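## Task

Take the tube off the shelved bench by the door and seat it fully down in one of the holes of the tube rack on the shelved bench by the window. The task fails if the tube ever touches the floor, or if it ends up toppled or leaning.

## Robot and tools

Robot: TidyBot++, a single-arm mobile manipulator. The base is 0.54 m long, 0.50 m wide and 0.38 m tall, on four driven casters. On top sits one seven-joint arm with a two-finger gripper. The shoulder is 0.12 m ahead of base centre and 0.68 m up. Links: upper arm 0.42 m, forearm 0.31 m, wrist to hand point 0.31 m. The arm starts folded, hand down, reaching up to 0.08 m past the base front. Cameras: base_camera (on the base) and wrist_camera (looks along the hand).

Frames (metres): base frame has its origin on the floor below base centre, x ahead, y to the left, z up. hand_pose and target use it; the hand point is midway between the finger pads, its z axis runs out along the fingers and the fingers close along its y axis. The odometry frame is where the base frame was when the scene began; base_odometry is wheel-count only, so slip looks like travel, and heading (rad, left positive, -3.142 to 3.142) drifts a few cm and degrees over many moves.

move: one action, built from any of base, joints, target, plus optional speeds; cameras picks images (omitted or ["all"] = both, [] = none); blocking true (default) returns once everything is still, false returns within about 0.5 s while motion continues.
- base: relative offsets from where the base last reported itself, in the base's axes at the start of the command. translate_m (forward +) and strafe_m (left +), each -2 to 2 m; rotate_rad (counter-clockwise +) -6.3 to 6.3 rad. Base moves time out after 14 s.
- joints: absolute angles by name. joint_1_rad (any angle, positive = clockwise from above, opposite to heading), joint_2_rad -2.249 to 2.249 (shoulder, 0 = upper arm vertical, + leans forward), joint_3_rad any, joint_4_rad -2.579 to 2.579 (elbow, 0 straight, negative bends forward when joint_3_rad is 3.14), joint_5_rad any, joint_6_rad -2.099 to 2.099 (wrist), joint_7_rad any (hand roll; with hand down, + is counter-clockwise from above, 1.57 puts the fingers opening left/right), gripper_pos 0 (open, gap about 85 mm) to 1 (closed; gap roughly 85 x (1 - gripper_pos) mm). Unlimited joints go the short way; turn large amounts in steps under half a turn.
- target: one list of seven numbers, an absolute hand pose in the base frame: x, y, z in metres, then quaternion qw, qx, qy, qz. With target, joints may only contain gripper_pos.
- speeds: caps for this action only: translate_m / strafe_m 0.05 to 0.5 m/s (give one of them for a combined move), rotate_rad 0.1 to 1.57 rad/s, gripper_pos.
Unknown keys make a call invalid; out-of-range values make it refused, and a refusal or an unplanned stop cancels the rest of that reply's move, wait and finished_scene calls.

wait(seconds 0 to 10, cameras): just observe; returns early when all motion has ended. stop(cameras): brakes everything; braked motions say "stopped". zoom_image(camera, region [x0,y0,x1,y1] pixels, at most 504x504): closer look at the latest frame. finished_scene(scene = current scene number): ends the scene for good; the tube must stay in place without the robot.

Result lines: move is "done" or the worst status. base_status, joint_status, hand_status: done, moving, off_target (resting away from the goal, possibly still pushing), contact_stop, time_out, not_followed, stopped, torque_fault, limit_stop_at_motor_heat. hand_pose is the measured hand, hand_target where the commanded joints would put it. joint_positions, motor_effort (% of max, peak in brackets), Motor temperatures, base_tilt (degrees, forward/right positive), on_its_own, "pictures" (image order). "joint command not followed"/"pose unreachable" mean a self-collision or reach check held the arm back; nothing checks arm-versus-base contact. hand done means within 10 mm and 2 degrees; expect a few cm of error and correct by adding (wanted - measured) to the last target. To hold still, resend hand_target, not hand_pose. Loads make the arm sag; never command a joint to its current reading while holding something.

Practical limits: a downward hand reaches at most about 0.94 m high, only near the base. Poses low, forward and close to the base go badly and can strike the base. Closed fingertips extend about 20 mm beyond the hand point. When the tube lands on a surface, hand_pose nearly stops descending and effort shifts slightly.

Avoid: dropping the tube or releasing it while moving, slamming or pushing hard, squeezing hard on something still resting on furniture, twisting or yanking the gripper. Driving or turning while the arm is snagged above about 0.6 m can tip the robot; so can reaching far out from folded over close furniture or swinging a stretched arm sideways. Back away or retract to recover from a lean. Torque faults freeze the arm for 10 s; overheating (hot at 60 °C, fault at 75 °C) lets the arm sink, so do not hold loads stretched out for long. Faster completion is better.

Each tool is called after "Emit:" as a command line: name --argument value for each argument, lists and objects as JSON in quotes; but a table of rows of numbers goes row by row, as --pt "numbers of a row", without its own name.

## Session

Emit:
move

Scene clock: 0.00 s.
Motor temperatures (°C): [40 41 44 43 49 47 53]
base_odometry: x=+0.000 y=+0.000 heading=+0.000
base_tilt: forward=+0.0 right=+0.3
base_status: not commanded
joint_positions: joint_1_rad=+0.040 joint_2_rad=-0.351 joint_3_rad=+3.191 joint_4_rad=-2.511 joint_5_rad=-0.006 joint_6_rad=-0.827 joint_7_rad=+1.559 gripper_pos=+0.000
joint_status: not commanded
motor_effort: joint_1_rad=+0 joint_2_rad=-2 joint_3_rad=+0 joint_4_rad=+13 joint_5_rad=+0 joint_6_rad=+3 joint_7_rad=+0
hand_pose: x=+0.2842 y=-0.0101 z=+0.5951 quat_wxyz=(-0.008, +0.996, -0.052, +0.078) (m; base frame)
hand_target: x=+0.2839 y=-0.0101 z=+0.5949 quat_wxyz=(-0.008, +0.996, -0.052, +0.077) (m; base frame)
hand_status: not commanded
pictures: base_camera, wrist_camera

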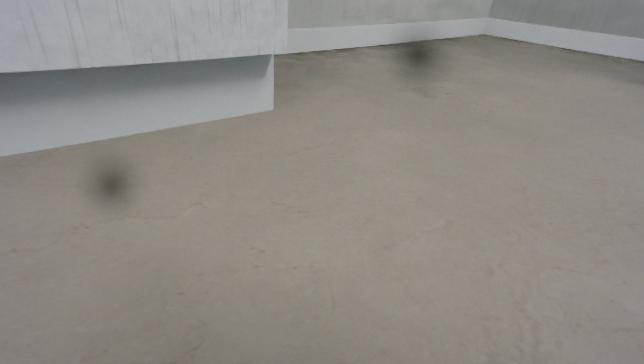

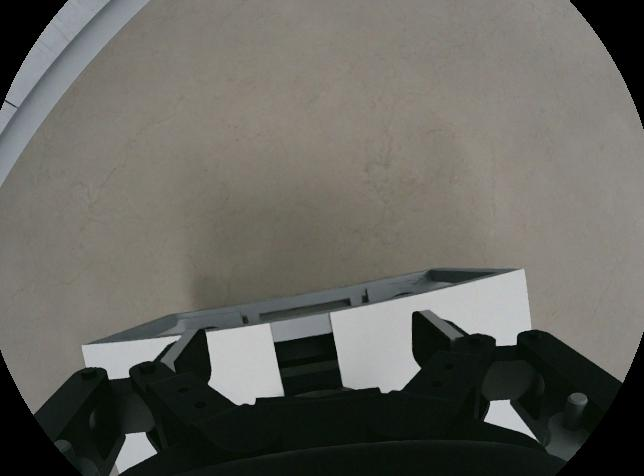

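Emit:
move --joints '{"joint_6_rad":0.5}'

Emit:
move --base '{"rotate_rad":1.2}'

Emit:
move --base '{"rotate_rad":1.2}'

Emit:
move --base '{"rotate_rad":1.2}'

Emit:
move --base '{"rotate_rad":1.2}'

Scene clock: 5.70 s.
Motor temperatures (°C): [40 41 44 43 49 47 53]
move: done
base_odometry: x=+0.000 y=+0.000 heading=+0.000
base_tilt: forward=+0.0 right=+0.3
base_status: not commanded
joint_positions: joint_1_rad=+0.040 joint_2_rad=-0.351 joint_3_rad=+3.191 joint_4_rad=-2.511 joint_5_rad=-0.006 joint_6_rad=+0.402 joint_7_rad=+1.559 gripper_pos=+0.000
joint_status: all done
motor_effort: joint_1_rad=+0(0) joint_2_rad=-6(6) joint_3_rad=+0(1) joint_4_rad=+16(17) joint_5_rad=+0(2) joint_6_rad=+11(11) joint_7_rad=+0(1)
hand_pose: x=+0.5404 y=-0.0388 z=+0.8446 quat_wxyz=(+0.016, +0.769, -0.046, +0.638) (m; base frame)
hand_target: x=+0.5444 y=-0.0398 z=+0.8746 quat_wxyz=(+0.018, +0.737, -0.045, +0.675) (m; base frame)
hand_status: not commanded
pictures: base_camera, wrist_camera
camera_calibration:
wrist_camera: T_world_to_cam=[[-0.178077, -0.978994, -0.0992973, 0.141025], [-0.229076, 0.139382, -0.963378, 0.991324], [0.956981, -0.148809, -0.249084, -0.175215], [0, 0, 0, 1]] pos_world=[0.419879, -0.0261831, 0.92538]

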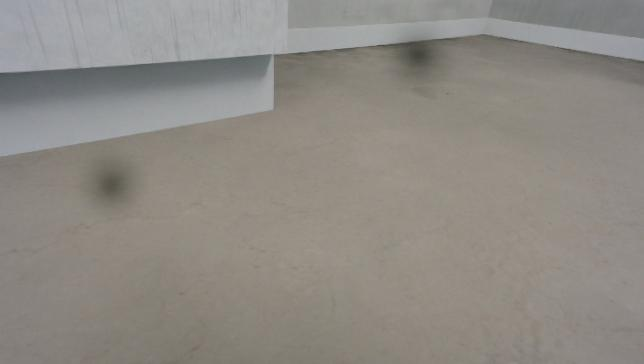

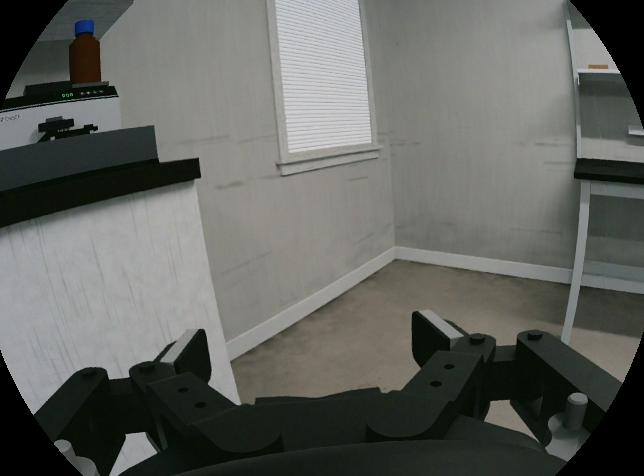

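Scene clock: 7.77 s.
Motor temperatures (°C): [40 41 44 43 49 48 53]
move: done
base_odometry: x=+0.000 y=+0.000 heading=+1.200
base_tilt: forward=+0.0 right=+0.2
base_status: done
joint_positions: joint_1_rad=+0.040 joint_2_rad=-0.351 joint_3_rad=+3.191 joint_4_rad=-2.511 joint_5_rad=-0.006 joint_6_rad=+0.402 joint_7_rad=+1.559 gripper_pos=+0.000
joint_status: not commanded
motor_effort: joint_1_rad=+0(1) joint_2_rad=-6(6) joint_3_rad=+1(2) joint_4_rad=+16(17) joint_5_rad=+0(2) joint_6_rad=+10(11) joint_7_rad=+0(1)
hand_pose: x=+0.5404 y=-0.0388 z=+0.8448 quat_wxyz=(+0.016, +0.769, -0.046, +0.638) (m; base frame)
hand_target: x=+0.5444 y=-0.0398 z=+0.8746 quat_wxyz=(+0.018, +0.737, -0.045, +0.675) (m; base frame)
hand_status: not commanded
pictures: base_camera, wrist_camera
camera_calibration:
wrist_camera: T_world_to_cam=[[-0.178017, -0.979002, -0.0993254, 0.141042], [-0.22867, 0.139331, -0.963482, 0.991321], [0.957089, -0.148803, -0.248671, -0.175613], [0, 0, 0, 1]] pos_world=[0.41987, -0.0261732, 0.925459]

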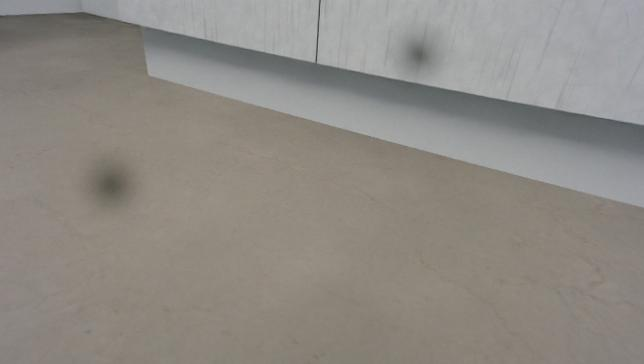

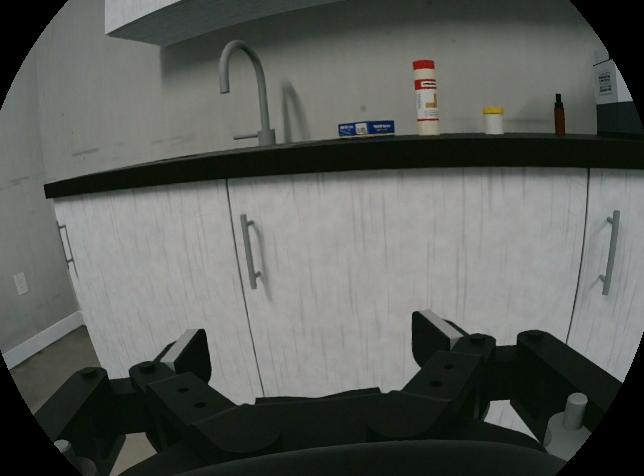

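Scene clock: 9.80 s.
Motor temperatures (°C): [40 41 44 43 49 48 53]
move: done
base_odometry: x=+0.000 y=+0.000 heading=+2.399
base_tilt: forward=+0.0 right=+0.3
base_status: done
joint_positions: joint_1_rad=+0.040 joint_2_rad=-0.351 joint_3_rad=+3.191 joint_4_rad=-2.511 joint_5_rad=-0.006 joint_6_rad=+0.402 joint_7_rad=+1.559 gripper_pos=+0.000
joint_status: not commanded
motor_effort: joint_1_rad=+0(1) joint_2_rad=-6(6) joint_3_rad=+0(2) joint_4_rad=+17(17) joint_5_rad=+1(2) joint_6_rad=+10(11) joint_7_rad=+0(1)
hand_pose: x=+0.5404 y=-0.0388 z=+0.8448 quat_wxyz=(+0.016, +0.769, -0.046, +0.638) (m; base frame)
hand_target: x=+0.5444 y=-0.0398 z=+0.8746 quat_wxyz=(+0.018, +0.737, -0.045, +0.675) (m; base frame)
hand_status: not commanded
pictures: base_camera, wrist_camera
camera_calibration:
wrist_camera: T_world_to_cam=[[-0.178012, -0.979002, -0.0993308, 0.141046], [-0.228611, 0.139326, -0.963496, 0.99132], [0.957104, -0.148806, -0.248613, -0.175669], [0, 0, 0, 1]] pos_world=[0.419868, -0.0261733, 0.92547]

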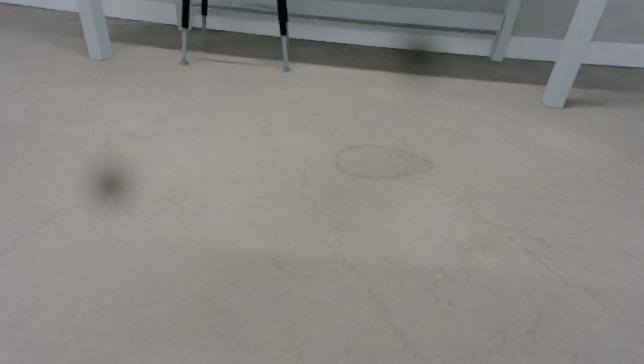

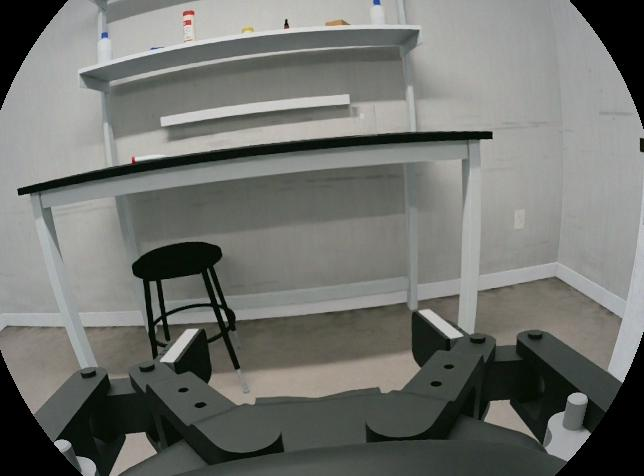

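Scene clock: 11.83 s.
Motor temperatures (°C): [40 41 44 43 49 48 53]
move: done
base_odometry: x=+0.000 y=+0.000 heading=-2.684
base_tilt: forward=+0.0 right=+0.3
base_status: done
joint_positions: joint_1_rad=+0.040 joint_2_rad=-0.351 joint_3_rad=+3.191 joint_4_rad=-2.511 joint_5_rad=-0.006 joint_6_rad=+0.402 joint_7_rad=+1.559 gripper_pos=+0.000
joint_status: not commanded
motor_effort: joint_1_rad=+0(1) joint_2_rad=-6(6) joint_3_rad=+0(2) joint_4_rad=+16(17) joint_5_rad=+0(2) joint_6_rad=+11(11) joint_7_rad=+0(1)
hand_pose: x=+0.5404 y=-0.0388 z=+0.8448 quat_wxyz=(+0.016, +0.769, -0.046, +0.638) (m; base frame)
hand_target: x=+0.5444 y=-0.0398 z=+0.8746 quat_wxyz=(+0.018, +0.737, -0.045, +0.675) (m; base frame)
hand_status: not commanded
pictures: base_camera, wrist_camera
camera_calibration:
wrist_camera: T_world_to_cam=[[-0.178012, -0.979002, -0.0993308, 0.141046], [-0.228611, 0.139326, -0.963496, 0.99132], [0.957104, -0.148806, -0.248613, -0.175669], [0, 0, 0, 1]] pos_world=[0.419868, -0.0261733, 0.92547]

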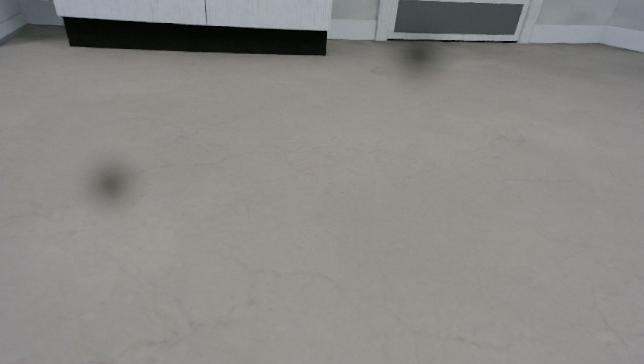

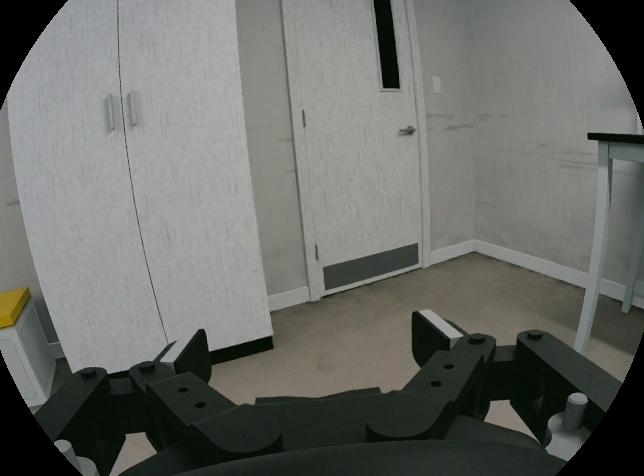

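Scene clock: 13.87 s.
Motor temperatures (°C): [40 41 44 43 49 48 53]
move: done
base_odometry: x=+0.000 y=+0.000 heading=-1.485
base_tilt: forward=+0.0 right=+0.2
base_status: done
joint_positions: joint_1_rad=+0.040 joint_2_rad=-0.351 joint_3_rad=+3.191 joint_4_rad=-2.511 joint_5_rad=-0.006 joint_6_rad=+0.402 joint_7_rad=+1.559 gripper_pos=+0.000
joint_status: not commanded
motor_effort: joint_1_rad=+0(1) joint_2_rad=-6(6) joint_3_rad=+0(2) joint_4_rad=+16(17) joint_5_rad=+0(2) joint_6_rad=+11(11) joint_7_rad=+0(1)
hand_pose: x=+0.5404 y=-0.0388 z=+0.8448 quat_wxyz=(+0.016, +0.769, -0.046, +0.638) (m; base frame)
hand_target: x=+0.5444 y=-0.0398 z=+0.8746 quat_wxyz=(+0.018, +0.737, -0.045, +0.675) (m; base frame)
hand_status: not commanded
pictures: base_camera, wrist_camera
camera_calibration:
wrist_camera: T_world_to_cam=[[-0.178008, -0.979002, -0.0993363, 0.14105], [-0.228553, 0.139321, -0.963511, 0.991319], [0.957119, -0.148809, -0.248554, -0.175726], [0, 0, 0, 1]] pos_world=[0.419867, -0.0261734, 0.925481]

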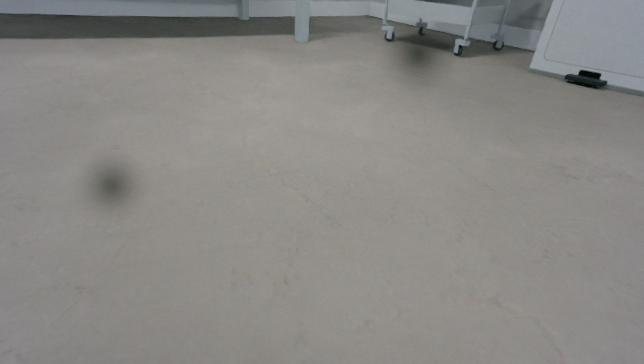

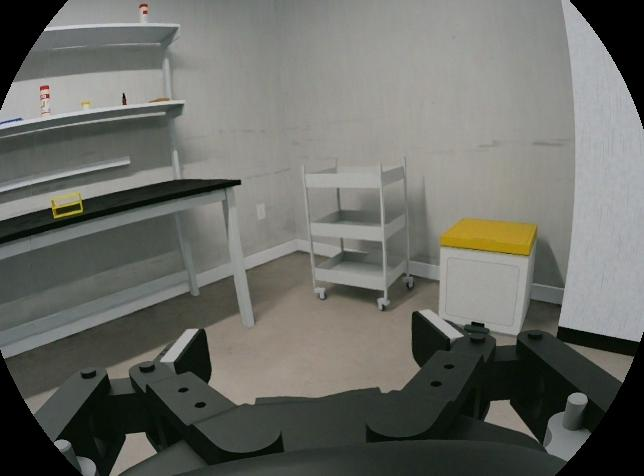

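Emit:
zoom_image --camera "wrist_camera" --region '[0, 120, 260, 260]'

Emit:
move --base '{"rotate_rad":0.7}' --cameras '["wrist_camera"]'

Emit:
zoom_image --camera "wrist_camera" --region '[100, 100, 500, 300]'

Emit:
move --base '{"rotate_rad":-3.1}' --cameras '["wrist_camera"]'

Emit:
zoom_image --camera "wrist_camera" --region '[0, 100, 400, 300]'

Scaled by 1.938.

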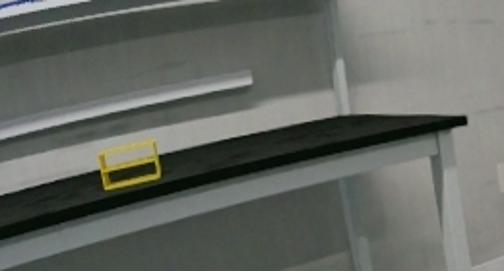

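Scene clock: 16.10 s.
Motor temperatures (°C): [40 41 44 43 49 48 53]
move: done
base_odometry: x=+0.000 y=+0.000 heading=-0.785
base_tilt: forward=+0.0 right=+0.3
base_status: done
joint_positions: joint_1_rad=+0.040 joint_2_rad=-0.351 joint_3_rad=+3.191 joint_4_rad=-2.511 joint_5_rad=-0.006 joint_6_rad=+0.402 joint_7_rad=+1.559 gripper_pos=+0.000
joint_status: not commanded
motor_effort: joint_1_rad=+0(1) joint_2_rad=-5(6) joint_3_rad=+0(2) joint_4_rad=+17(17) joint_5_rad=+1(1) joint_6_rad=+10(11) joint_7_rad=+0(1)
hand_pose: x=+0.5404 y=-0.0388 z=+0.8448 quat_wxyz=(+0.016, +0.769, -0.046, +0.638) (m; base frame)
hand_target: x=+0.5444 y=-0.0398 z=+0.8746 quat_wxyz=(+0.018, +0.737, -0.045, +0.675) (m; base frame)
hand_status: not commanded
pictures: wrist_camera
camera_calibration:
wrist_camera: T_world_to_cam=[[-0.178008, -0.979002, -0.0993363, 0.14105], [-0.228553, 0.139321, -0.963511, 0.991319], [0.957119, -0.148809, -0.248554, -0.175726], [0, 0, 0, 1]] pos_world=[0.419867, -0.0261734, 0.925481]

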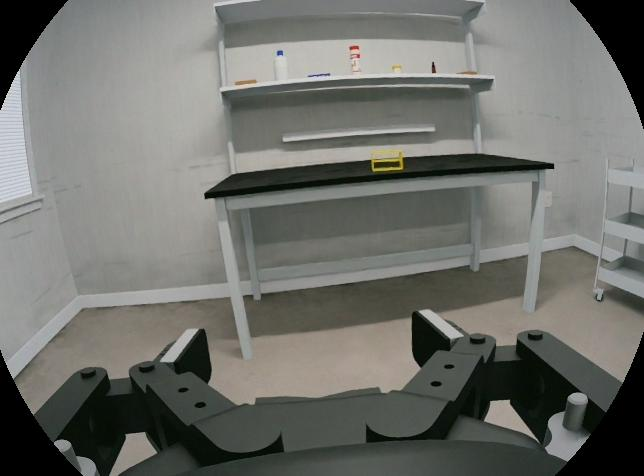

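Scaled by 1.260.

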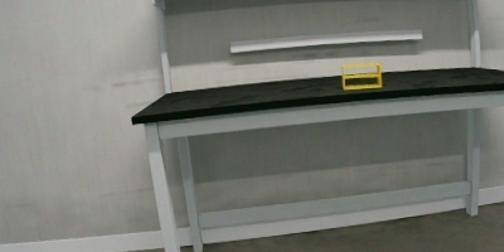

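Scene clock: 19.53 s.
Motor temperatures (°C): [40 41 44 43 49 48 53]
move: done
base_odometry: x=+0.000 y=+0.000 heading=+2.399
base_tilt: forward=+0.0 right=+0.3
base_status: done
joint_positions: joint_1_rad=+0.040 joint_2_rad=-0.351 joint_3_rad=+3.191 joint_4_rad=-2.511 joint_5_rad=-0.006 joint_6_rad=+0.402 joint_7_rad=+1.559 gripper_pos=+0.000
joint_status: not commanded
motor_effort: joint_1_rad=+0(1) joint_2_rad=-6(7) joint_3_rad=+0(2) joint_4_rad=+16(17) joint_5_rad=+1(2) joint_6_rad=+10(11) joint_7_rad=+0(1)
hand_pose: x=+0.5404 y=-0.0387 z=+0.8448 quat_wxyz=(+0.016, +0.768, -0.046, +0.638) (m; base frame)
hand_target: x=+0.5444 y=-0.0398 z=+0.8746 quat_wxyz=(+0.018, +0.737, -0.045, +0.675) (m; base frame)
hand_status: not commanded
pictures: wrist_camera
camera_calibration:
wrist_camera: T_world_to_cam=[[-0.17792, -0.97902, -0.0993218, 0.14103], [-0.228507, 0.139277, -0.963528, 0.991322], [0.957146, -0.148735, -0.248493, -0.175785], [0, 0, 0, 1]] pos_world=[0.419867, -0.0261431, 0.925492]

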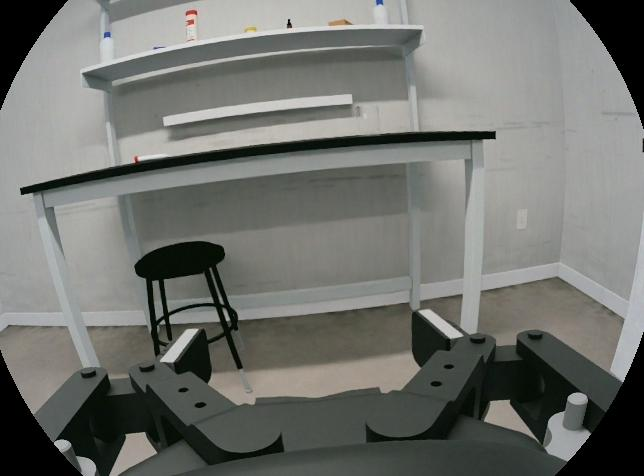

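Scaled by 1.260.

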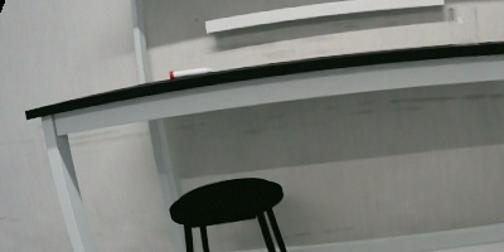

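Emit:
move --base '{"rotate_rad":-0.11}' --joints '{"joint_4_rad":-1.55,"joint_6_rad":-1.0,"joint_1_rad":0.0,"joint_3_rad":3.14}' --cameras '[]'

Emit:
move --base '{"translate_m":0.85,"strafe_m":0.48}'

Scene clock: 25.13 s.
Motor temperatures (°C): [40 41 44 43 49 48 53]
move: done
base_odometry: x=+0.000 y=+0.000 heading=+2.289
base_tilt: forward=+0.0 right=+0.3
base_status: done
joint_positions: joint_1_rad=+0.023 joint_2_rad=-0.351 joint_3_rad=+3.164 joint_4_rad=-1.593 joint_5_rad=-0.006 joint_6_rad=-0.914 joint_7_rad=+1.559 gripper_pos=+0.000
joint_status: all done
motor_effort: joint_1_rad=+0(1) joint_2_rad=-7(8) joint_3_rad=+0(2) joint_4_rad=+18(20) joint_5_rad=+1(2) joint_6_rad=+10(12) joint_7_rad=+0(1)
hand_pose: x=+0.5312 y=-0.0176 z=+1.0070 quat_wxyz=(+0.001, +0.880, -0.027, +0.474) (m; base frame)
hand_target: x=+0.5189 y=+0.0037 z=+1.0083 quat_wxyz=(-0.006, +0.891, -0.005, +0.454) (m; base frame)
hand_status: not commanded
pictures: none
No camera images: "cameras" was empty.

Scene clock: 28.37 s.
Motor temperatures (°C): [40 41 44 43 49 48 53]
move: done
base_odometry: x=-0.921 y=+0.324 heading=+2.289
base_tilt: forward=+0.0 right=+0.3
base_status: done
joint_positions: joint_1_rad=+0.020 joint_2_rad=-0.352 joint_3_rad=+3.159 joint_4_rad=-1.591 joint_5_rad=-0.006 joint_6_rad=-0.918 joint_7_rad=+1.559 gripper_pos=+0.000
joint_status: not commanded
motor_effort: joint_1_rad=+0(1) joint_2_rad=-6(9) joint_3_rad=+0(2) joint_4_rad=+18(18) joint_5_rad=+0(2) joint_6_rad=+9(11) joint_7_rad=+0(1)
hand_pose: x=+0.5304 y=-0.0141 z=+1.0068 quat_wxyz=(+0.000, +0.881, -0.023, +0.473) (m; base frame)
hand_target: x=+0.5189 y=+0.0037 z=+1.0083 quat_wxyz=(-0.006, +0.891, -0.005, +0.454) (m; base frame)
hand_status: not commanded
pictures: base_camera, wrist_camera
camera_calibration:
wrist_camera: T_world_to_cam=[[-0.146652, -0.988015, -0.0481672, 0.111189], [-0.593251, 0.126813, -0.794967, 1.16526], [0.791547, -0.0880085, -0.604738, 0.325076], [0, 0, 0, 1]] pos_world=[0.450286, -0.00930485, 1.12829]

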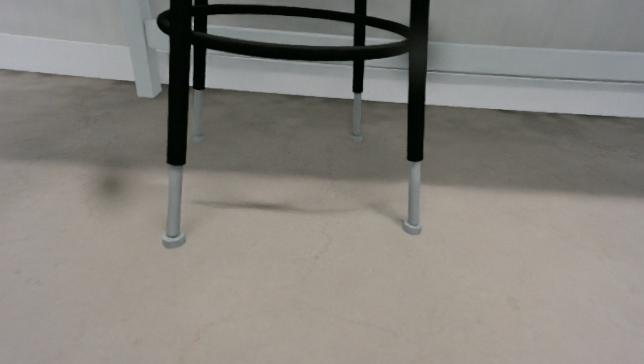

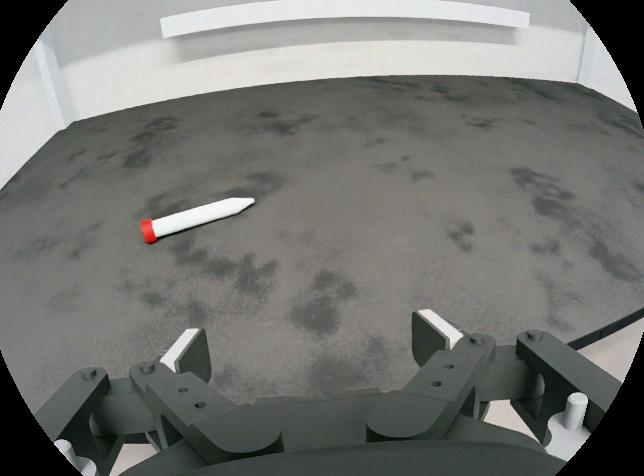

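Emit:
move --base '{"translate_m":0.24,"strafe_m":0.15}'

Emit:
zoom_image --camera "wrist_camera" --region '[150, 150, 500, 410]'

Scene clock: 34.00 s.
Motor temperatures (°C): [40 41 44 44 49 48 53]
move: done
base_odometry: x=-1.192 y=+0.407 heading=+2.288
base_tilt: forward=+0.0 right=+0.2
base_status: done
joint_positions: joint_1_rad=+0.019 joint_2_rad=-0.351 joint_3_rad=+3.156 joint_4_rad=-1.591 joint_5_rad=-0.006 joint_6_rad=-0.919 joint_7_rad=+1.559 gripper_pos=+0.000
joint_status: not commanded
motor_effort: joint_1_rad=+0(1) joint_2_rad=-7(10) joint_3_rad=+1(1) joint_4_rad=+18(18) joint_5_rad=+1(2) joint_6_rad=+9(10) joint_7_rad=+0(1)
hand_pose: x=+0.5307 y=-0.0122 z=+1.0063 quat_wxyz=(+0.000, +0.881, -0.021, +0.472) (m; base frame)
hand_target: x=+0.5189 y=+0.0037 z=+1.0083 quat_wxyz=(-0.006, +0.891, -0.005, +0.454) (m; base frame)
hand_status: not commanded
pictures: base_camera, wrist_camera
camera_calibration:
wrist_camera: T_world_to_cam=[[-0.142828, -0.988631, -0.0469887, 0.1099], [-0.594974, 0.123702, -0.794168, 1.16487], [0.790952, -0.0854725, -0.605878, 0.326278], [0, 0, 0, 1]] pos_world=[0.450694, -0.00755847, 1.12795]

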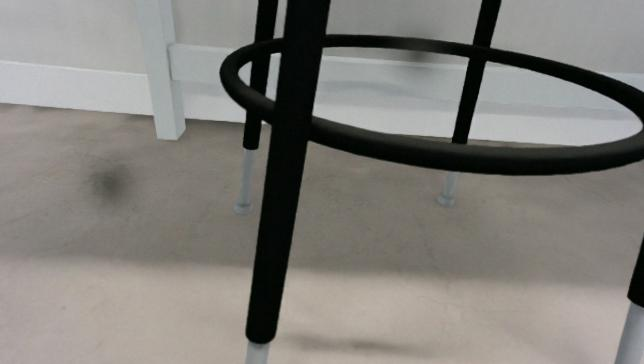

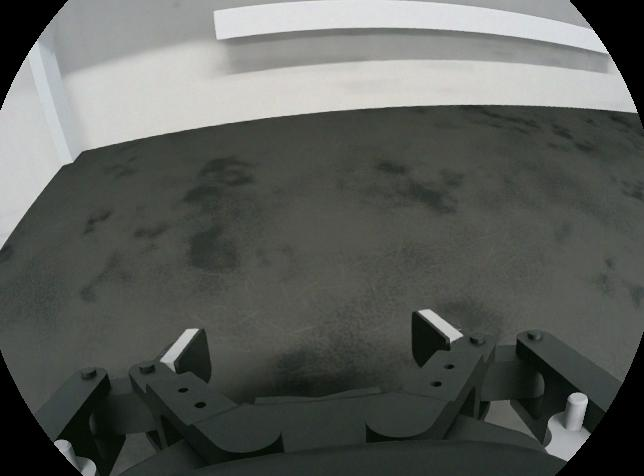

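Scaled by 1.440.

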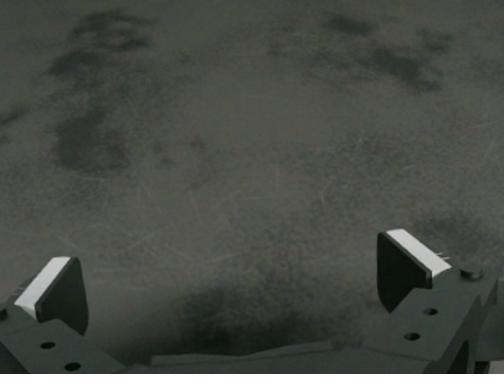

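Emit:
move --target '[0.46, 0.06, 1.07, 0.268, 0.573, 0.746, -0.208]'

Scene clock: 44.90 s.
Motor temperatures (°C): [40 41 44 44 49 48 53]
move: time_out
base_odometry: x=-1.192 y=+0.406 heading=+2.288
base_tilt: forward=+0.0 right=+0.2
base_status: not commanded
joint_positions: joint_1_rad=-0.706 joint_2_rad=+0.537 joint_3_rad=+3.783 joint_4_rad=+0.028 joint_5_rad=+0.596 joint_6_rad=-1.995 joint_7_rad=+3.762 gripper_pos=+0.000
joint_status: not commanded
motor_effort: joint_1_rad=+0(2) joint_2_rad=-24(31) joint_3_rad=+2(3) joint_4_rad=+8(18) joint_5_rad=+5(7) joint_6_rad=+8(10) joint_7_rad=+0(1)
hand_pose: x=+0.5936 y=+0.0548 z=+1.1597 quat_wxyz=(+0.493, +0.477, +0.720, -0.102) (m; base frame)
hand_target: x=+0.5917 y=+0.0547 z=+1.1578 quat_wxyz=(+0.490, +0.480, +0.720, -0.103) (m; base frame)
hand_status: time_out (0.161 m and 30.8 deg from the pose sent, 0.119 m and 134.0 deg at the start; a joint's target at an end of its range on 300 of 300 steps)
pictures: base_camera, wrist_camera
camera_calibration:
wrist_camera: T_world_to_cam=[[0.743477, 0.517943, 0.423056, -0.961415], [-0.0444164, -0.592957, 0.804008, -0.825095], [0.667285, -0.616552, -0.417845, 0.259618], [0, 0, 0, 1]] pos_world=[0.504903, 0.168781, 1.1786]

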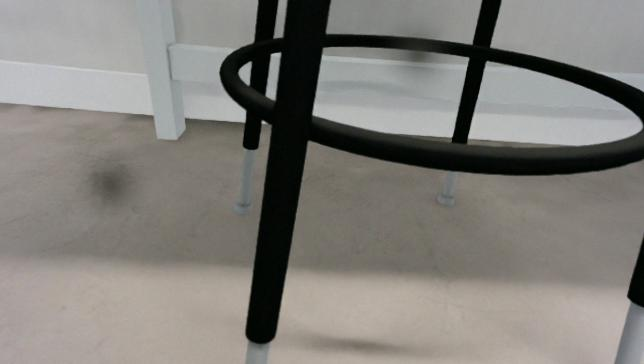

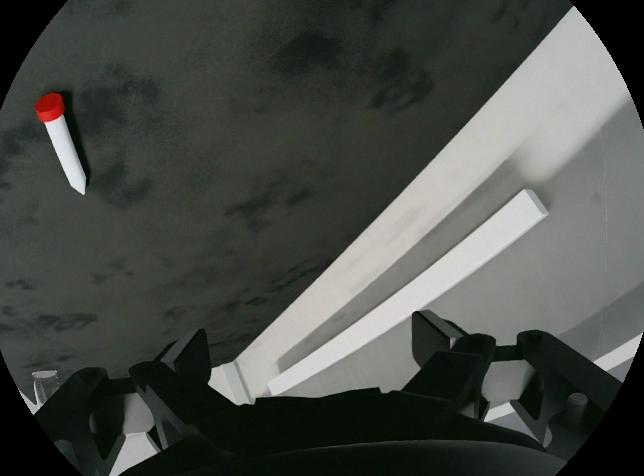

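Emit:
move --joints '{"joint_1_rad":-0.485,"joint_2_rad":0.0,"joint_3_rad":3.14,"joint_4_rad":-1.0,"joint_5_rad":0.748,"joint_6_rad":-1.979,"joint_7_rad":3.16}'

Scene clock: 49.70 s.
Motor temperatures (°C): [40 41 44 44 49 48 53]
move: done
base_odometry: x=-1.192 y=+0.406 heading=+2.288
base_tilt: forward=+0.0 right=+0.2
base_status: not commanded
joint_positions: joint_1_rad=-0.508 joint_2_rad=+0.025 joint_3_rad=+3.164 joint_4_rad=-0.967 joint_5_rad=+0.710 joint_6_rad=-1.995 joint_7_rad=+3.198 gripper_pos=+0.000
joint_status: all done
motor_effort: joint_1_rad=+0(1) joint_2_rad=-13(25) joint_3_rad=+0(3) joint_4_rad=+13(13) joint_5_rad=+5(6) joint_6_rad=+4(9) joint_7_rad=+0(1)
hand_pose: x=+0.4562 y=-0.0294 z=+1.0241 quat_wxyz=(+0.296, +0.605, +0.732, -0.104) (m; base frame)
hand_target: x=+0.4513 y=-0.0426 z=+1.0292 quat_wxyz=(+0.314, +0.619, +0.712, -0.105) (m; base frame)
hand_status: not commanded
pictures: base_camera, wrist_camera
camera_calibration:
wrist_camera: T_world_to_cam=[[0.926538, 0.214956, 0.308742, -0.733647], [-0.00615741, -0.811907, 0.583754, -0.570459], [0.376152, -0.542772, -0.750939, 0.718748], [0, 0, 0, 1]] pos_world=[0.405881, 0.0846585, 1.09925]

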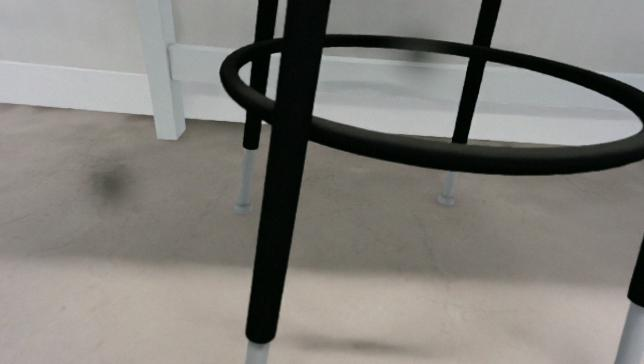

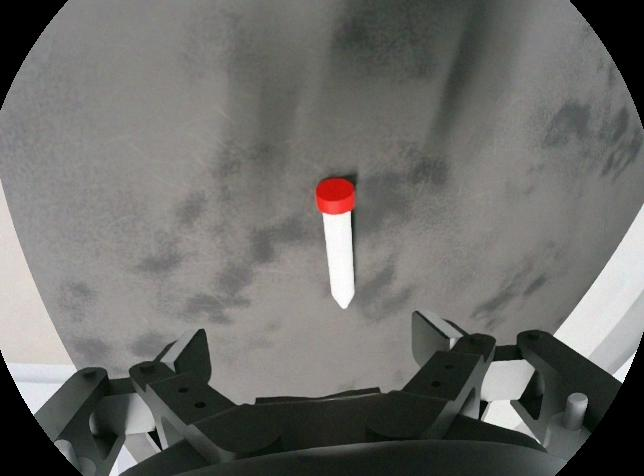

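Emit:
move --joints '{"joint_1_rad":-0.465,"joint_2_rad":0.19,"joint_3_rad":3.12,"joint_4_rad":-1.03,"joint_5_rad":0.78,"joint_6_rad":-1.965,"joint_7_rad":3.13}'

Scene clock: 52.73 s.
Motor temperatures (°C): [40 41 44 44 49 48 53]
move: done
base_odometry: x=-1.192 y=+0.406 heading=+2.288
base_tilt: forward=+0.0 right=+0.2
base_status: not commanded
joint_positions: joint_1_rad=-0.488 joint_2_rad=+0.168 joint_3_rad=+3.143 joint_4_rad=-1.002 joint_5_rad=+0.743 joint_6_rad=-1.995 joint_7_rad=+3.166 gripper_pos=+0.000
joint_status: all done
motor_effort: joint_1_rad=+0(1) joint_2_rad=-18(22) joint_3_rad=+1(1) joint_4_rad=+13(14) joint_5_rad=+6(7) joint_6_rad=+2(4) joint_7_rad=+0(1)
hand_pose: x=+0.4940 y=-0.0173 z=+0.9765 quat_wxyz=(+0.277, +0.597, +0.730, -0.185) (m; base frame)
hand_target: x=+0.5073 y=-0.0233 z=+0.9691 quat_wxyz=(+0.292, +0.600, +0.718, -0.198) (m; base frame)
hand_status: not commanded
pictures: base_camera, wrist_camera
camera_calibration:
wrist_camera: T_world_to_cam=[[0.965233, 0.200311, 0.167928, -0.63848], [0.0406709, -0.749712, 0.660514, -0.629654], [0.258206, -0.63072, -0.731794, 0.713456], [0, 0, 0, 1]] pos_world=[0.457673, 0.105827, 1.04522]

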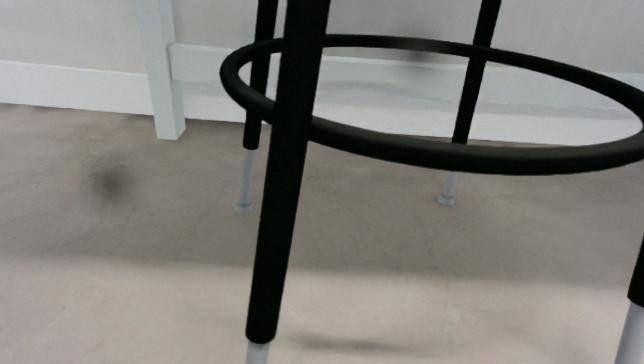

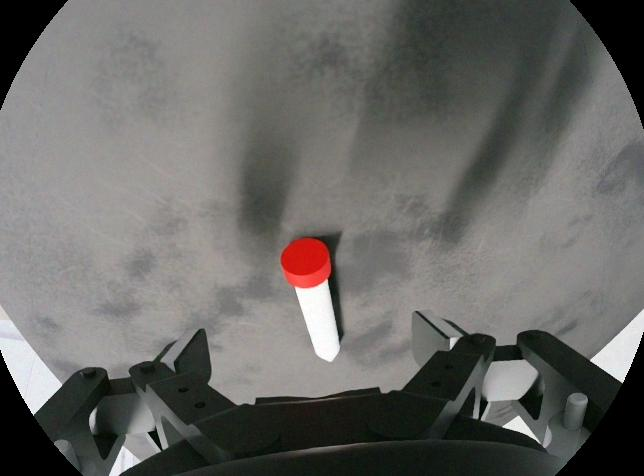

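Emit:
move --joints '{"joint_1_rad":-0.43,"joint_2_rad":0.14,"joint_3_rad":3.12,"joint_4_rad":-1.18,"joint_5_rad":0.72,"joint_6_rad":-1.81,"joint_7_rad":3.19}'

Scene clock: 54.63 s.
Motor temperatures (°C): [40 41 44 44 49 48 53]
move: done
base_odometry: x=-1.192 y=+0.406 heading=+2.288
base_tilt: forward=+0.0 right=+0.2
base_status: not commanded
joint_positions: joint_1_rad=-0.451 joint_2_rad=+0.168 joint_3_rad=+3.143 joint_4_rad=-1.148 joint_5_rad=+0.743 joint_6_rad=-1.890 joint_7_rad=+3.167 gripper_pos=+0.000
joint_status: all done
motor_effort: joint_1_rad=+0(1) joint_2_rad=-19(21) joint_3_rad=+1(2) joint_4_rad=+14(14) joint_5_rad=+6(7) joint_6_rad=+2(3) joint_7_rad=+0(1)
hand_pose: x=+0.5069 y=-0.0332 z=+0.9405 quat_wxyz=(+0.276, +0.573, +0.742, -0.214) (m; base frame)
hand_target: x=+0.5189 y=-0.0272 z=+0.9371 quat_wxyz=(+0.287, +0.551, +0.762, -0.183) (m; base frame)
hand_status: not commanded
pictures: base_camera, wrist_camera
camera_calibration:
wrist_camera: T_world_to_cam=[[0.965092, 0.238771, 0.107637, -0.583669], [0.0988667, -0.71268, 0.694487, -0.678486], [0.242534, -0.659602, -0.711409, 0.661523], [0, 0, 0, 1]] pos_world=[0.469932, 0.0921616, 1.00464]

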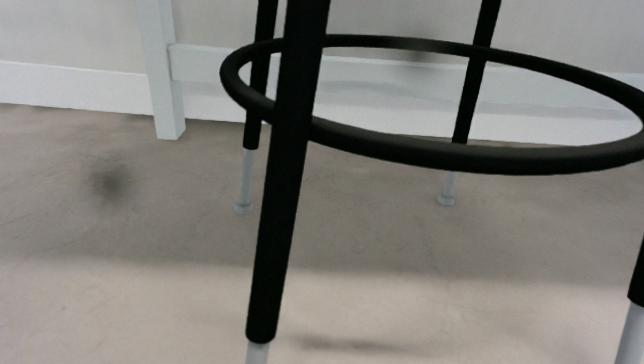

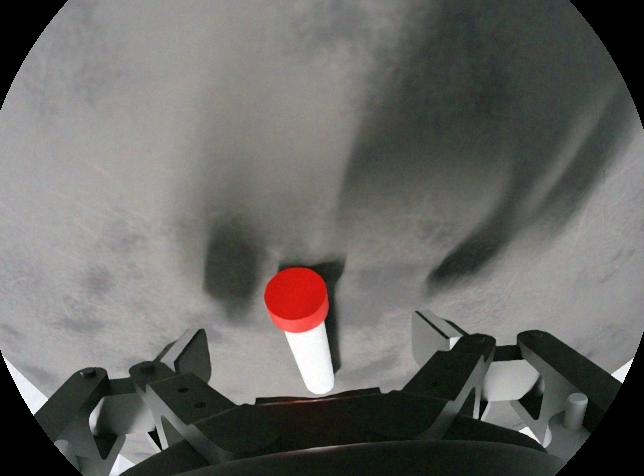

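Emit:
move --joints '{"joint_1_rad":-0.405,"joint_2_rad":0.11,"joint_3_rad":3.12,"joint_4_rad":-1.235,"joint_5_rad":0.69,"joint_6_rad":-1.75,"joint_7_rad":3.25}' --cameras '["wrist_camera"]'

Scene clock: 56.47 s.
Motor temperatures (°C): [40 41 44 44 49 48 53]
move: done
base_odometry: x=-1.192 y=+0.406 heading=+2.288
base_tilt: forward=+0.0 right=+0.2
base_status: not commanded
joint_positions: joint_1_rad=-0.424 joint_2_rad=+0.138 joint_3_rad=+3.142 joint_4_rad=-1.205 joint_5_rad=+0.726 joint_6_rad=-1.829 joint_7_rad=+3.218 gripper_pos=+0.000
joint_status: all done
motor_effort: joint_1_rad=+0(1) joint_2_rad=-18(19) joint_3_rad=+0(2) joint_4_rad=+14(15) joint_5_rad=+7(7) joint_6_rad=+2(3) joint_7_rad=+0(1)
hand_pose: x=+0.5084 y=-0.0420 z=+0.9324 quat_wxyz=(+0.274, +0.550, +0.761, -0.209) (m; base frame)
hand_target: x=+0.5191 y=-0.0316 z=+0.9271 quat_wxyz=(+0.280, +0.525, +0.784, -0.176) (m; base frame)
hand_status: not commanded
pictures: wrist_camera
camera_calibration:
wrist_camera: T_world_to_cam=[[0.951742, 0.292792, 0.0919807, -0.558478], [0.151599, -0.70911, 0.688607, -0.700439], [0.266843, -0.641432, -0.719277, 0.645353], [0, 0, 0, 1]] pos_world=[0.465505, 0.0807794, 0.997884]

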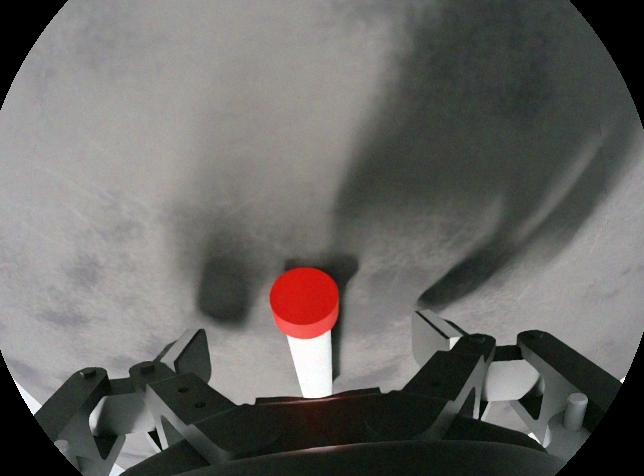

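Emit:
move --joints '{"joint_1_rad":-0.392,"joint_2_rad":0.10,"joint_3_rad":3.12,"joint_4_rad":-1.260,"joint_5_rad":0.68,"joint_6_rad":-1.71,"joint_7_rad":3.26}' --cameras '["wrist_camera"]'

Scene clock: 57.60 s.
Motor temperatures (°C): [40 41 44 44 49 48 53]
move: done
base_odometry: x=-1.192 y=+0.406 heading=+2.288
base_tilt: forward=+0.0 right=+0.2
base_status: not commanded
joint_positions: joint_1_rad=-0.412 joint_2_rad=+0.128 joint_3_rad=+3.142 joint_4_rad=-1.230 joint_5_rad=+0.719 joint_6_rad=-1.786 joint_7_rad=+3.227 gripper_pos=+0.000
joint_status: all done
motor_effort: joint_1_rad=+0(2) joint_2_rad=-18(19) joint_3_rad=+0(1) joint_4_rad=+14(14) joint_5_rad=+7(7) joint_6_rad=+2(2) joint_7_rad=+0(1)
hand_pose: x=+0.5142 y=-0.0445 z=+0.9276 quat_wxyz=(+0.279, +0.543, +0.766, -0.201) (m; base frame)
hand_target: x=+0.5236 y=-0.0333 z=+0.9222 quat_wxyz=(+0.283, +0.518, +0.789, -0.168) (m; base frame)
hand_status: not commanded
pictures: wrist_camera
camera_calibration:
wrist_camera: T_world_to_cam=[[0.943762, 0.314244, 0.10278, -0.567732], [0.161612, -0.709657, 0.685761, -0.702334], [0.288435, -0.630585, -0.720533, 0.629345], [0, 0, 0, 1]] pos_world=[0.467784, 0.0768452, 0.993449]

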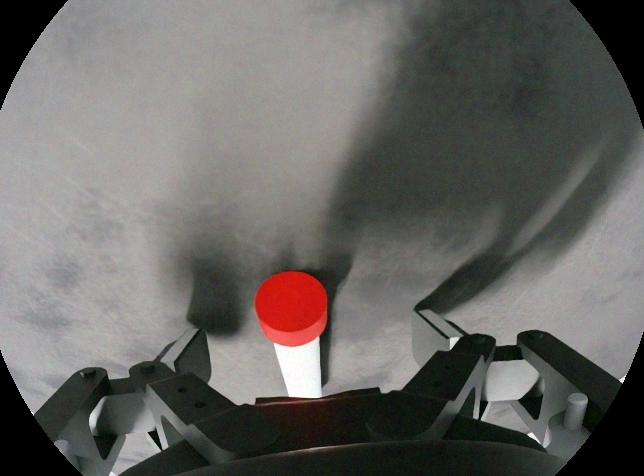

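Emit:
move --joints '{"gripper_pos":0.86}' --cameras '["wrist_camera"]'

Scene clock: 59.27 s.
Motor temperatures (°C): [40 41 44 44 49 47 53]
move: done
base_odometry: x=-1.192 y=+0.406 heading=+2.288
base_tilt: forward=+0.0 right=+0.2
base_status: not commanded
joint_positions: joint_1_rad=-0.411 joint_2_rad=+0.105 joint_3_rad=+3.141 joint_4_rad=-1.230 joint_5_rad=+0.719 joint_6_rad=-1.785 joint_7_rad=+3.228 gripper_pos=+0.842
joint_status: all done
motor_effort: joint_1_rad=+0(1) joint_2_rad=-14(18) joint_3_rad=+0(1) joint_4_rad=+12(14) joint_5_rad=+3(7) joint_6_rad=+3(4) joint_7_rad=+0(1)
hand_pose: x=+0.5092 y=-0.0471 z=+0.9354 quat_wxyz=(+0.284, +0.546, +0.764, -0.192) (m; base frame)
hand_target: x=+0.5236 y=-0.0333 z=+0.9222 quat_wxyz=(+0.283, +0.518, +0.789, -0.168) (m; base frame)
hand_status: not commanded
pictures: wrist_camera
camera_calibration:
wrist_camera: T_world_to_cam=[[0.941322, 0.313615, 0.124734, -0.582338], [0.147768, -0.715219, 0.6831, -0.699464], [0.303443, -0.624585, -0.719594, 0.626518], [0, 0, 0, 1]] pos_world=[0.461414, 0.0736738, 1.00128]

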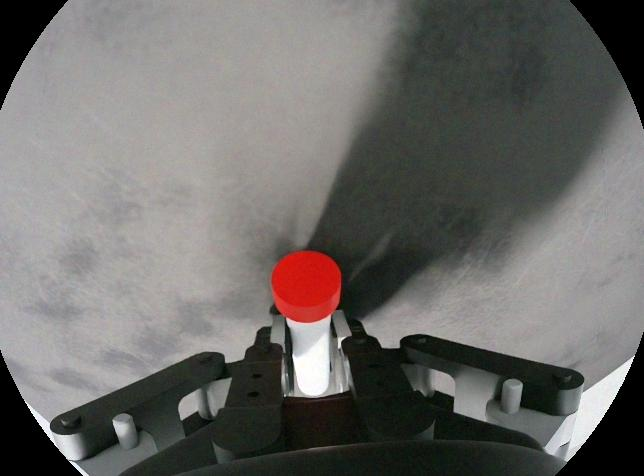

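Emit:
move --joints '{"joint_2_rad":0.0}' --cameras '["wrist_camera"]'

Emit:
move --joints '{"gripper_pos":1.0}' --cameras '["wrist_camera"]'

Scene clock: 60.63 s.
Motor temperatures (°C): [40 41 44 44 49 47 53]
move: done
base_odometry: x=-1.192 y=+0.406 heading=+2.288
base_tilt: forward=+0.1 right=+0.2
base_status: not commanded
joint_positions: joint_1_rad=-0.411 joint_2_rad=+0.015 joint_3_rad=+3.141 joint_4_rad=-1.235 joint_5_rad=+0.709 joint_6_rad=-1.783 joint_7_rad=+3.228 gripper_pos=+0.842
joint_status: all done
motor_effort: joint_1_rad=+0(0) joint_2_rad=-15(20) joint_3_rad=+0(1) joint_4_rad=+14(15) joint_5_rad=+6(7) joint_6_rad=+3(4) joint_7_rad=+0(1)
hand_pose: x=+0.4868 y=-0.0544 z=+0.9617 quat_wxyz=(+0.302, +0.557, +0.758, -0.154) (m; base frame)
hand_target: x=+0.4998 y=-0.0432 z=+0.9570 quat_wxyz=(+0.309, +0.531, +0.778, -0.129) (m; base frame)
hand_status: not commanded
pictures: wrist_camera
camera_calibration:
wrist_camera: T_world_to_cam=[[0.927191, 0.310376, 0.20972, -0.63727], [0.0995613, -0.743925, 0.660805, -0.675985], [0.361114, -0.591812, -0.720663, 0.622393], [0, 0, 0, 1]] pos_world=[0.433418, 0.0632516, 1.02888]

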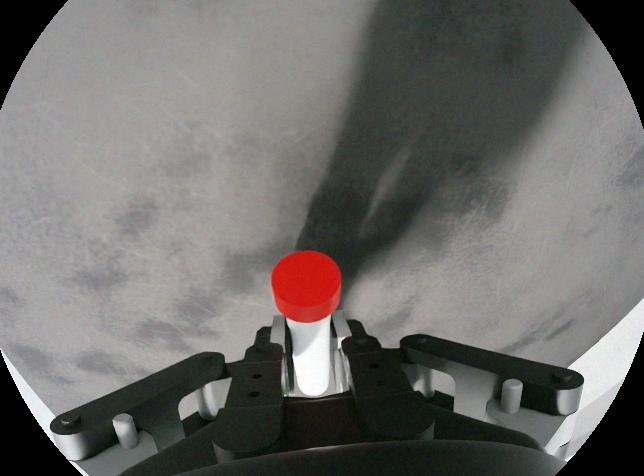

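Scene clock: 61.20 s.
Motor temperatures (°C): [40 41 44 44 49 47 53]
move: off_target
base_odometry: x=-1.192 y=+0.406 heading=+2.288
base_tilt: forward=+0.0 right=+0.2
base_status: not commanded
joint_positions: joint_1_rad=-0.411 joint_2_rad=+0.015 joint_3_rad=+3.141 joint_4_rad=-1.235 joint_5_rad=+0.709 joint_6_rad=-1.783 joint_7_rad=+3.228 gripper_pos=+0.854
joint_status: gripper_pos off_target (ended at +0.854, target +1.000)
motor_effort: joint_1_rad=+0(0) joint_2_rad=-14(15) joint_3_rad=+1(1) joint_4_rad=+14(14) joint_5_rad=+7(7) joint_6_rad=+3(3) joint_7_rad=+0(0)
hand_pose: x=+0.4868 y=-0.0544 z=+0.9617 quat_wxyz=(+0.302, +0.557, +0.758, -0.154) (m; base frame)
hand_target: x=+0.4998 y=-0.0432 z=+0.9570 quat_wxyz=(+0.309, +0.531, +0.778, -0.129) (m; base frame)
hand_status: not commanded
pictures: wrist_camera
camera_calibration:
wrist_camera: T_world_to_cam=[[0.927191, 0.310376, 0.20972, -0.63727], [0.0995613, -0.743925, 0.660805, -0.675985], [0.361114, -0.591812, -0.720663, 0.622393], [0, 0, 0, 1]] pos_world=[0.433418, 0.0632516, 1.02888]

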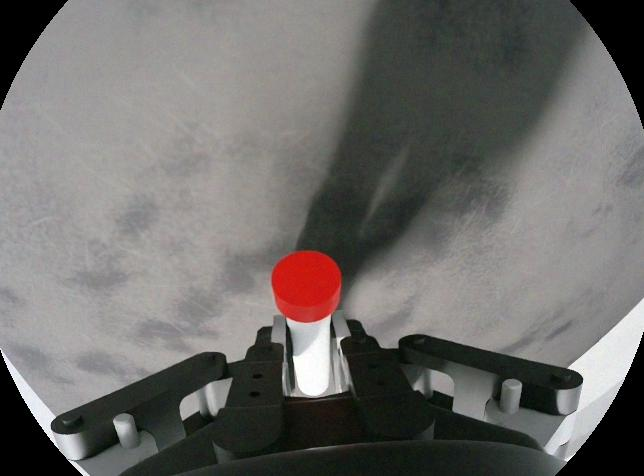

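Emit:
move --base '{"translate_m":-0.6}' --cameras '[]'

Emit:
move --base '{"rotate_rad":-3.137}' --joints '{"joint_1_rad":0,"joint_2_rad":-0.35,"joint_3_rad":3.14,"joint_4_rad":-1.55,"joint_5_rad":0,"joint_6_rad":-1.07,"joint_7_rad":1.57}' --cameras '["wrist_camera"]'

Emit:
move --base '{"translate_m":1.58,"strafe_m":0.14}'

Scene clock: 65.43 s.
Motor temperatures (°C): [40 41 44 44 49 47 53]
move: done
base_odometry: x=-0.797 y=-0.046 heading=+2.288
base_tilt: forward=+0.0 right=+0.3
base_status: done
joint_positions: joint_1_rad=-0.408 joint_2_rad=+0.000 joint_3_rad=+3.139 joint_4_rad=-1.235 joint_5_rad=+0.709 joint_6_rad=-1.782 joint_7_rad=+3.228 gripper_pos=+0.854
joint_status: not commanded
motor_effort: joint_1_rad=+0(1) joint_2_rad=-14(19) joint_3_rad=-1(1) joint_4_rad=+14(14) joint_5_rad=+7(7) joint_6_rad=+3(5) joint_7_rad=+0(1)
hand_pose: x=+0.4832 y=-0.0562 z=+0.9665 quat_wxyz=(+0.306, +0.559, +0.756, -0.147) (m; base frame)
hand_target: x=+0.4998 y=-0.0432 z=+0.9570 quat_wxyz=(+0.309, +0.531, +0.778, -0.129) (m; base frame)
hand_status: not commanded
pictures: none
No camera images: "cameras" was empty.

Scene clock: 68.90 s.
Motor temperatures (°C): [40 41 44 44 49 47 53]
move: done
base_odometry: x=-0.797 y=-0.046 heading=-0.849
base_tilt: forward=+0.0 right=+0.2
base_status: done
joint_positions: joint_1_rad=-0.017 joint_2_rad=-0.324 joint_3_rad=+3.135 joint_4_rad=-1.515 joint_5_rad=+0.035 joint_6_rad=-1.163 joint_7_rad=+1.605 gripper_pos=+0.854
joint_status: all done
motor_effort: joint_1_rad=+0(2) joint_2_rad=-7(16) joint_3_rad=+1(2) joint_4_rad=+17(18) joint_5_rad=+1(8) joint_6_rad=+8(9) joint_7_rad=+0(1)
hand_pose: x=+0.4975 y=+0.0006 z=+0.9777 quat_wxyz=(+0.021, +0.923, +0.027, +0.384) (m; base frame)
hand_target: x=+0.5060 y=+0.0021 z=+0.9906 quat_wxyz=(+0.000, +0.907, +0.000, +0.422) (m; base frame)
hand_status: not commanded
pictures: wrist_camera
camera_calibration:
wrist_camera: T_world_to_cam=[[-0.0750947, -0.995767, 0.0529974, -0.0149608], [-0.743623, 0.0205117, -0.668284, 1.07175], [0.664369, -0.0895947, -0.742016, 0.532337], [0, 0, 0, 1]] pos_world=[0.442185, 0.0108138, 1.11203]

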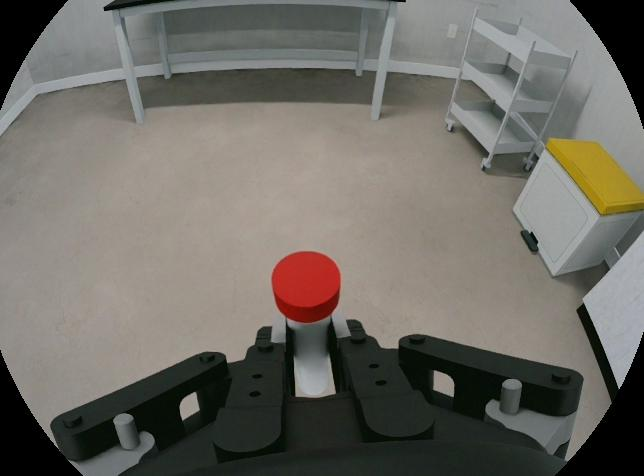

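Scene clock: 72.63 s.
Motor temperatures (°C): [40 41 44 44 49 48 53]
move: done
base_odometry: x=+0.352 y=-1.139 heading=-0.849
base_tilt: forward=+0.0 right=+0.2
base_status: done
joint_positions: joint_1_rad=-0.017 joint_2_rad=-0.346 joint_3_rad=+3.135 joint_4_rad=-1.517 joint_5_rad=+0.034 joint_6_rad=-1.159 joint_7_rad=+1.605 gripper_pos=+0.854
joint_status: not commanded
motor_effort: joint_1_rad=+0(0) joint_2_rad=-6(10) joint_3_rad=+0(1) joint_4_rad=+17(18) joint_5_rad=+1(2) joint_6_rad=+9(9) joint_7_rad=+0(1)
hand_pose: x=+0.4916 y=+0.0007 z=+0.9856 quat_wxyz=(+0.020, +0.918, +0.027, +0.394) (m; base frame)
hand_target: x=+0.5060 y=+0.0021 z=+0.9906 quat_wxyz=(+0.000, +0.907, +0.000, +0.422) (m; base frame)
hand_status: not commanded
pictures: base_camera, wrist_camera
camera_calibration:
wrist_camera: T_world_to_cam=[[-0.0762474, -0.995836, 0.049972, -0.0121752], [-0.727916, 0.0213431, -0.685334, 1.08175], [0.681413, -0.0886304, -0.726513, 0.518487], [0, 0, 0, 1]] pos_world=[0.433188, 0.0107414, 1.11865]

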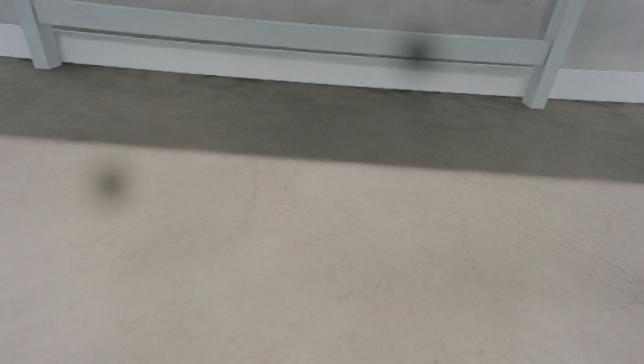

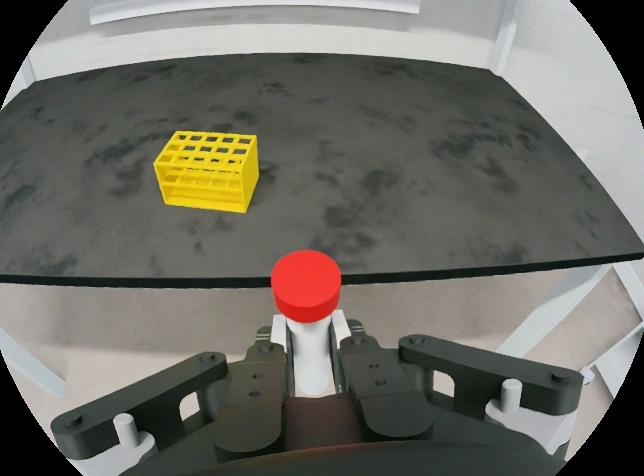

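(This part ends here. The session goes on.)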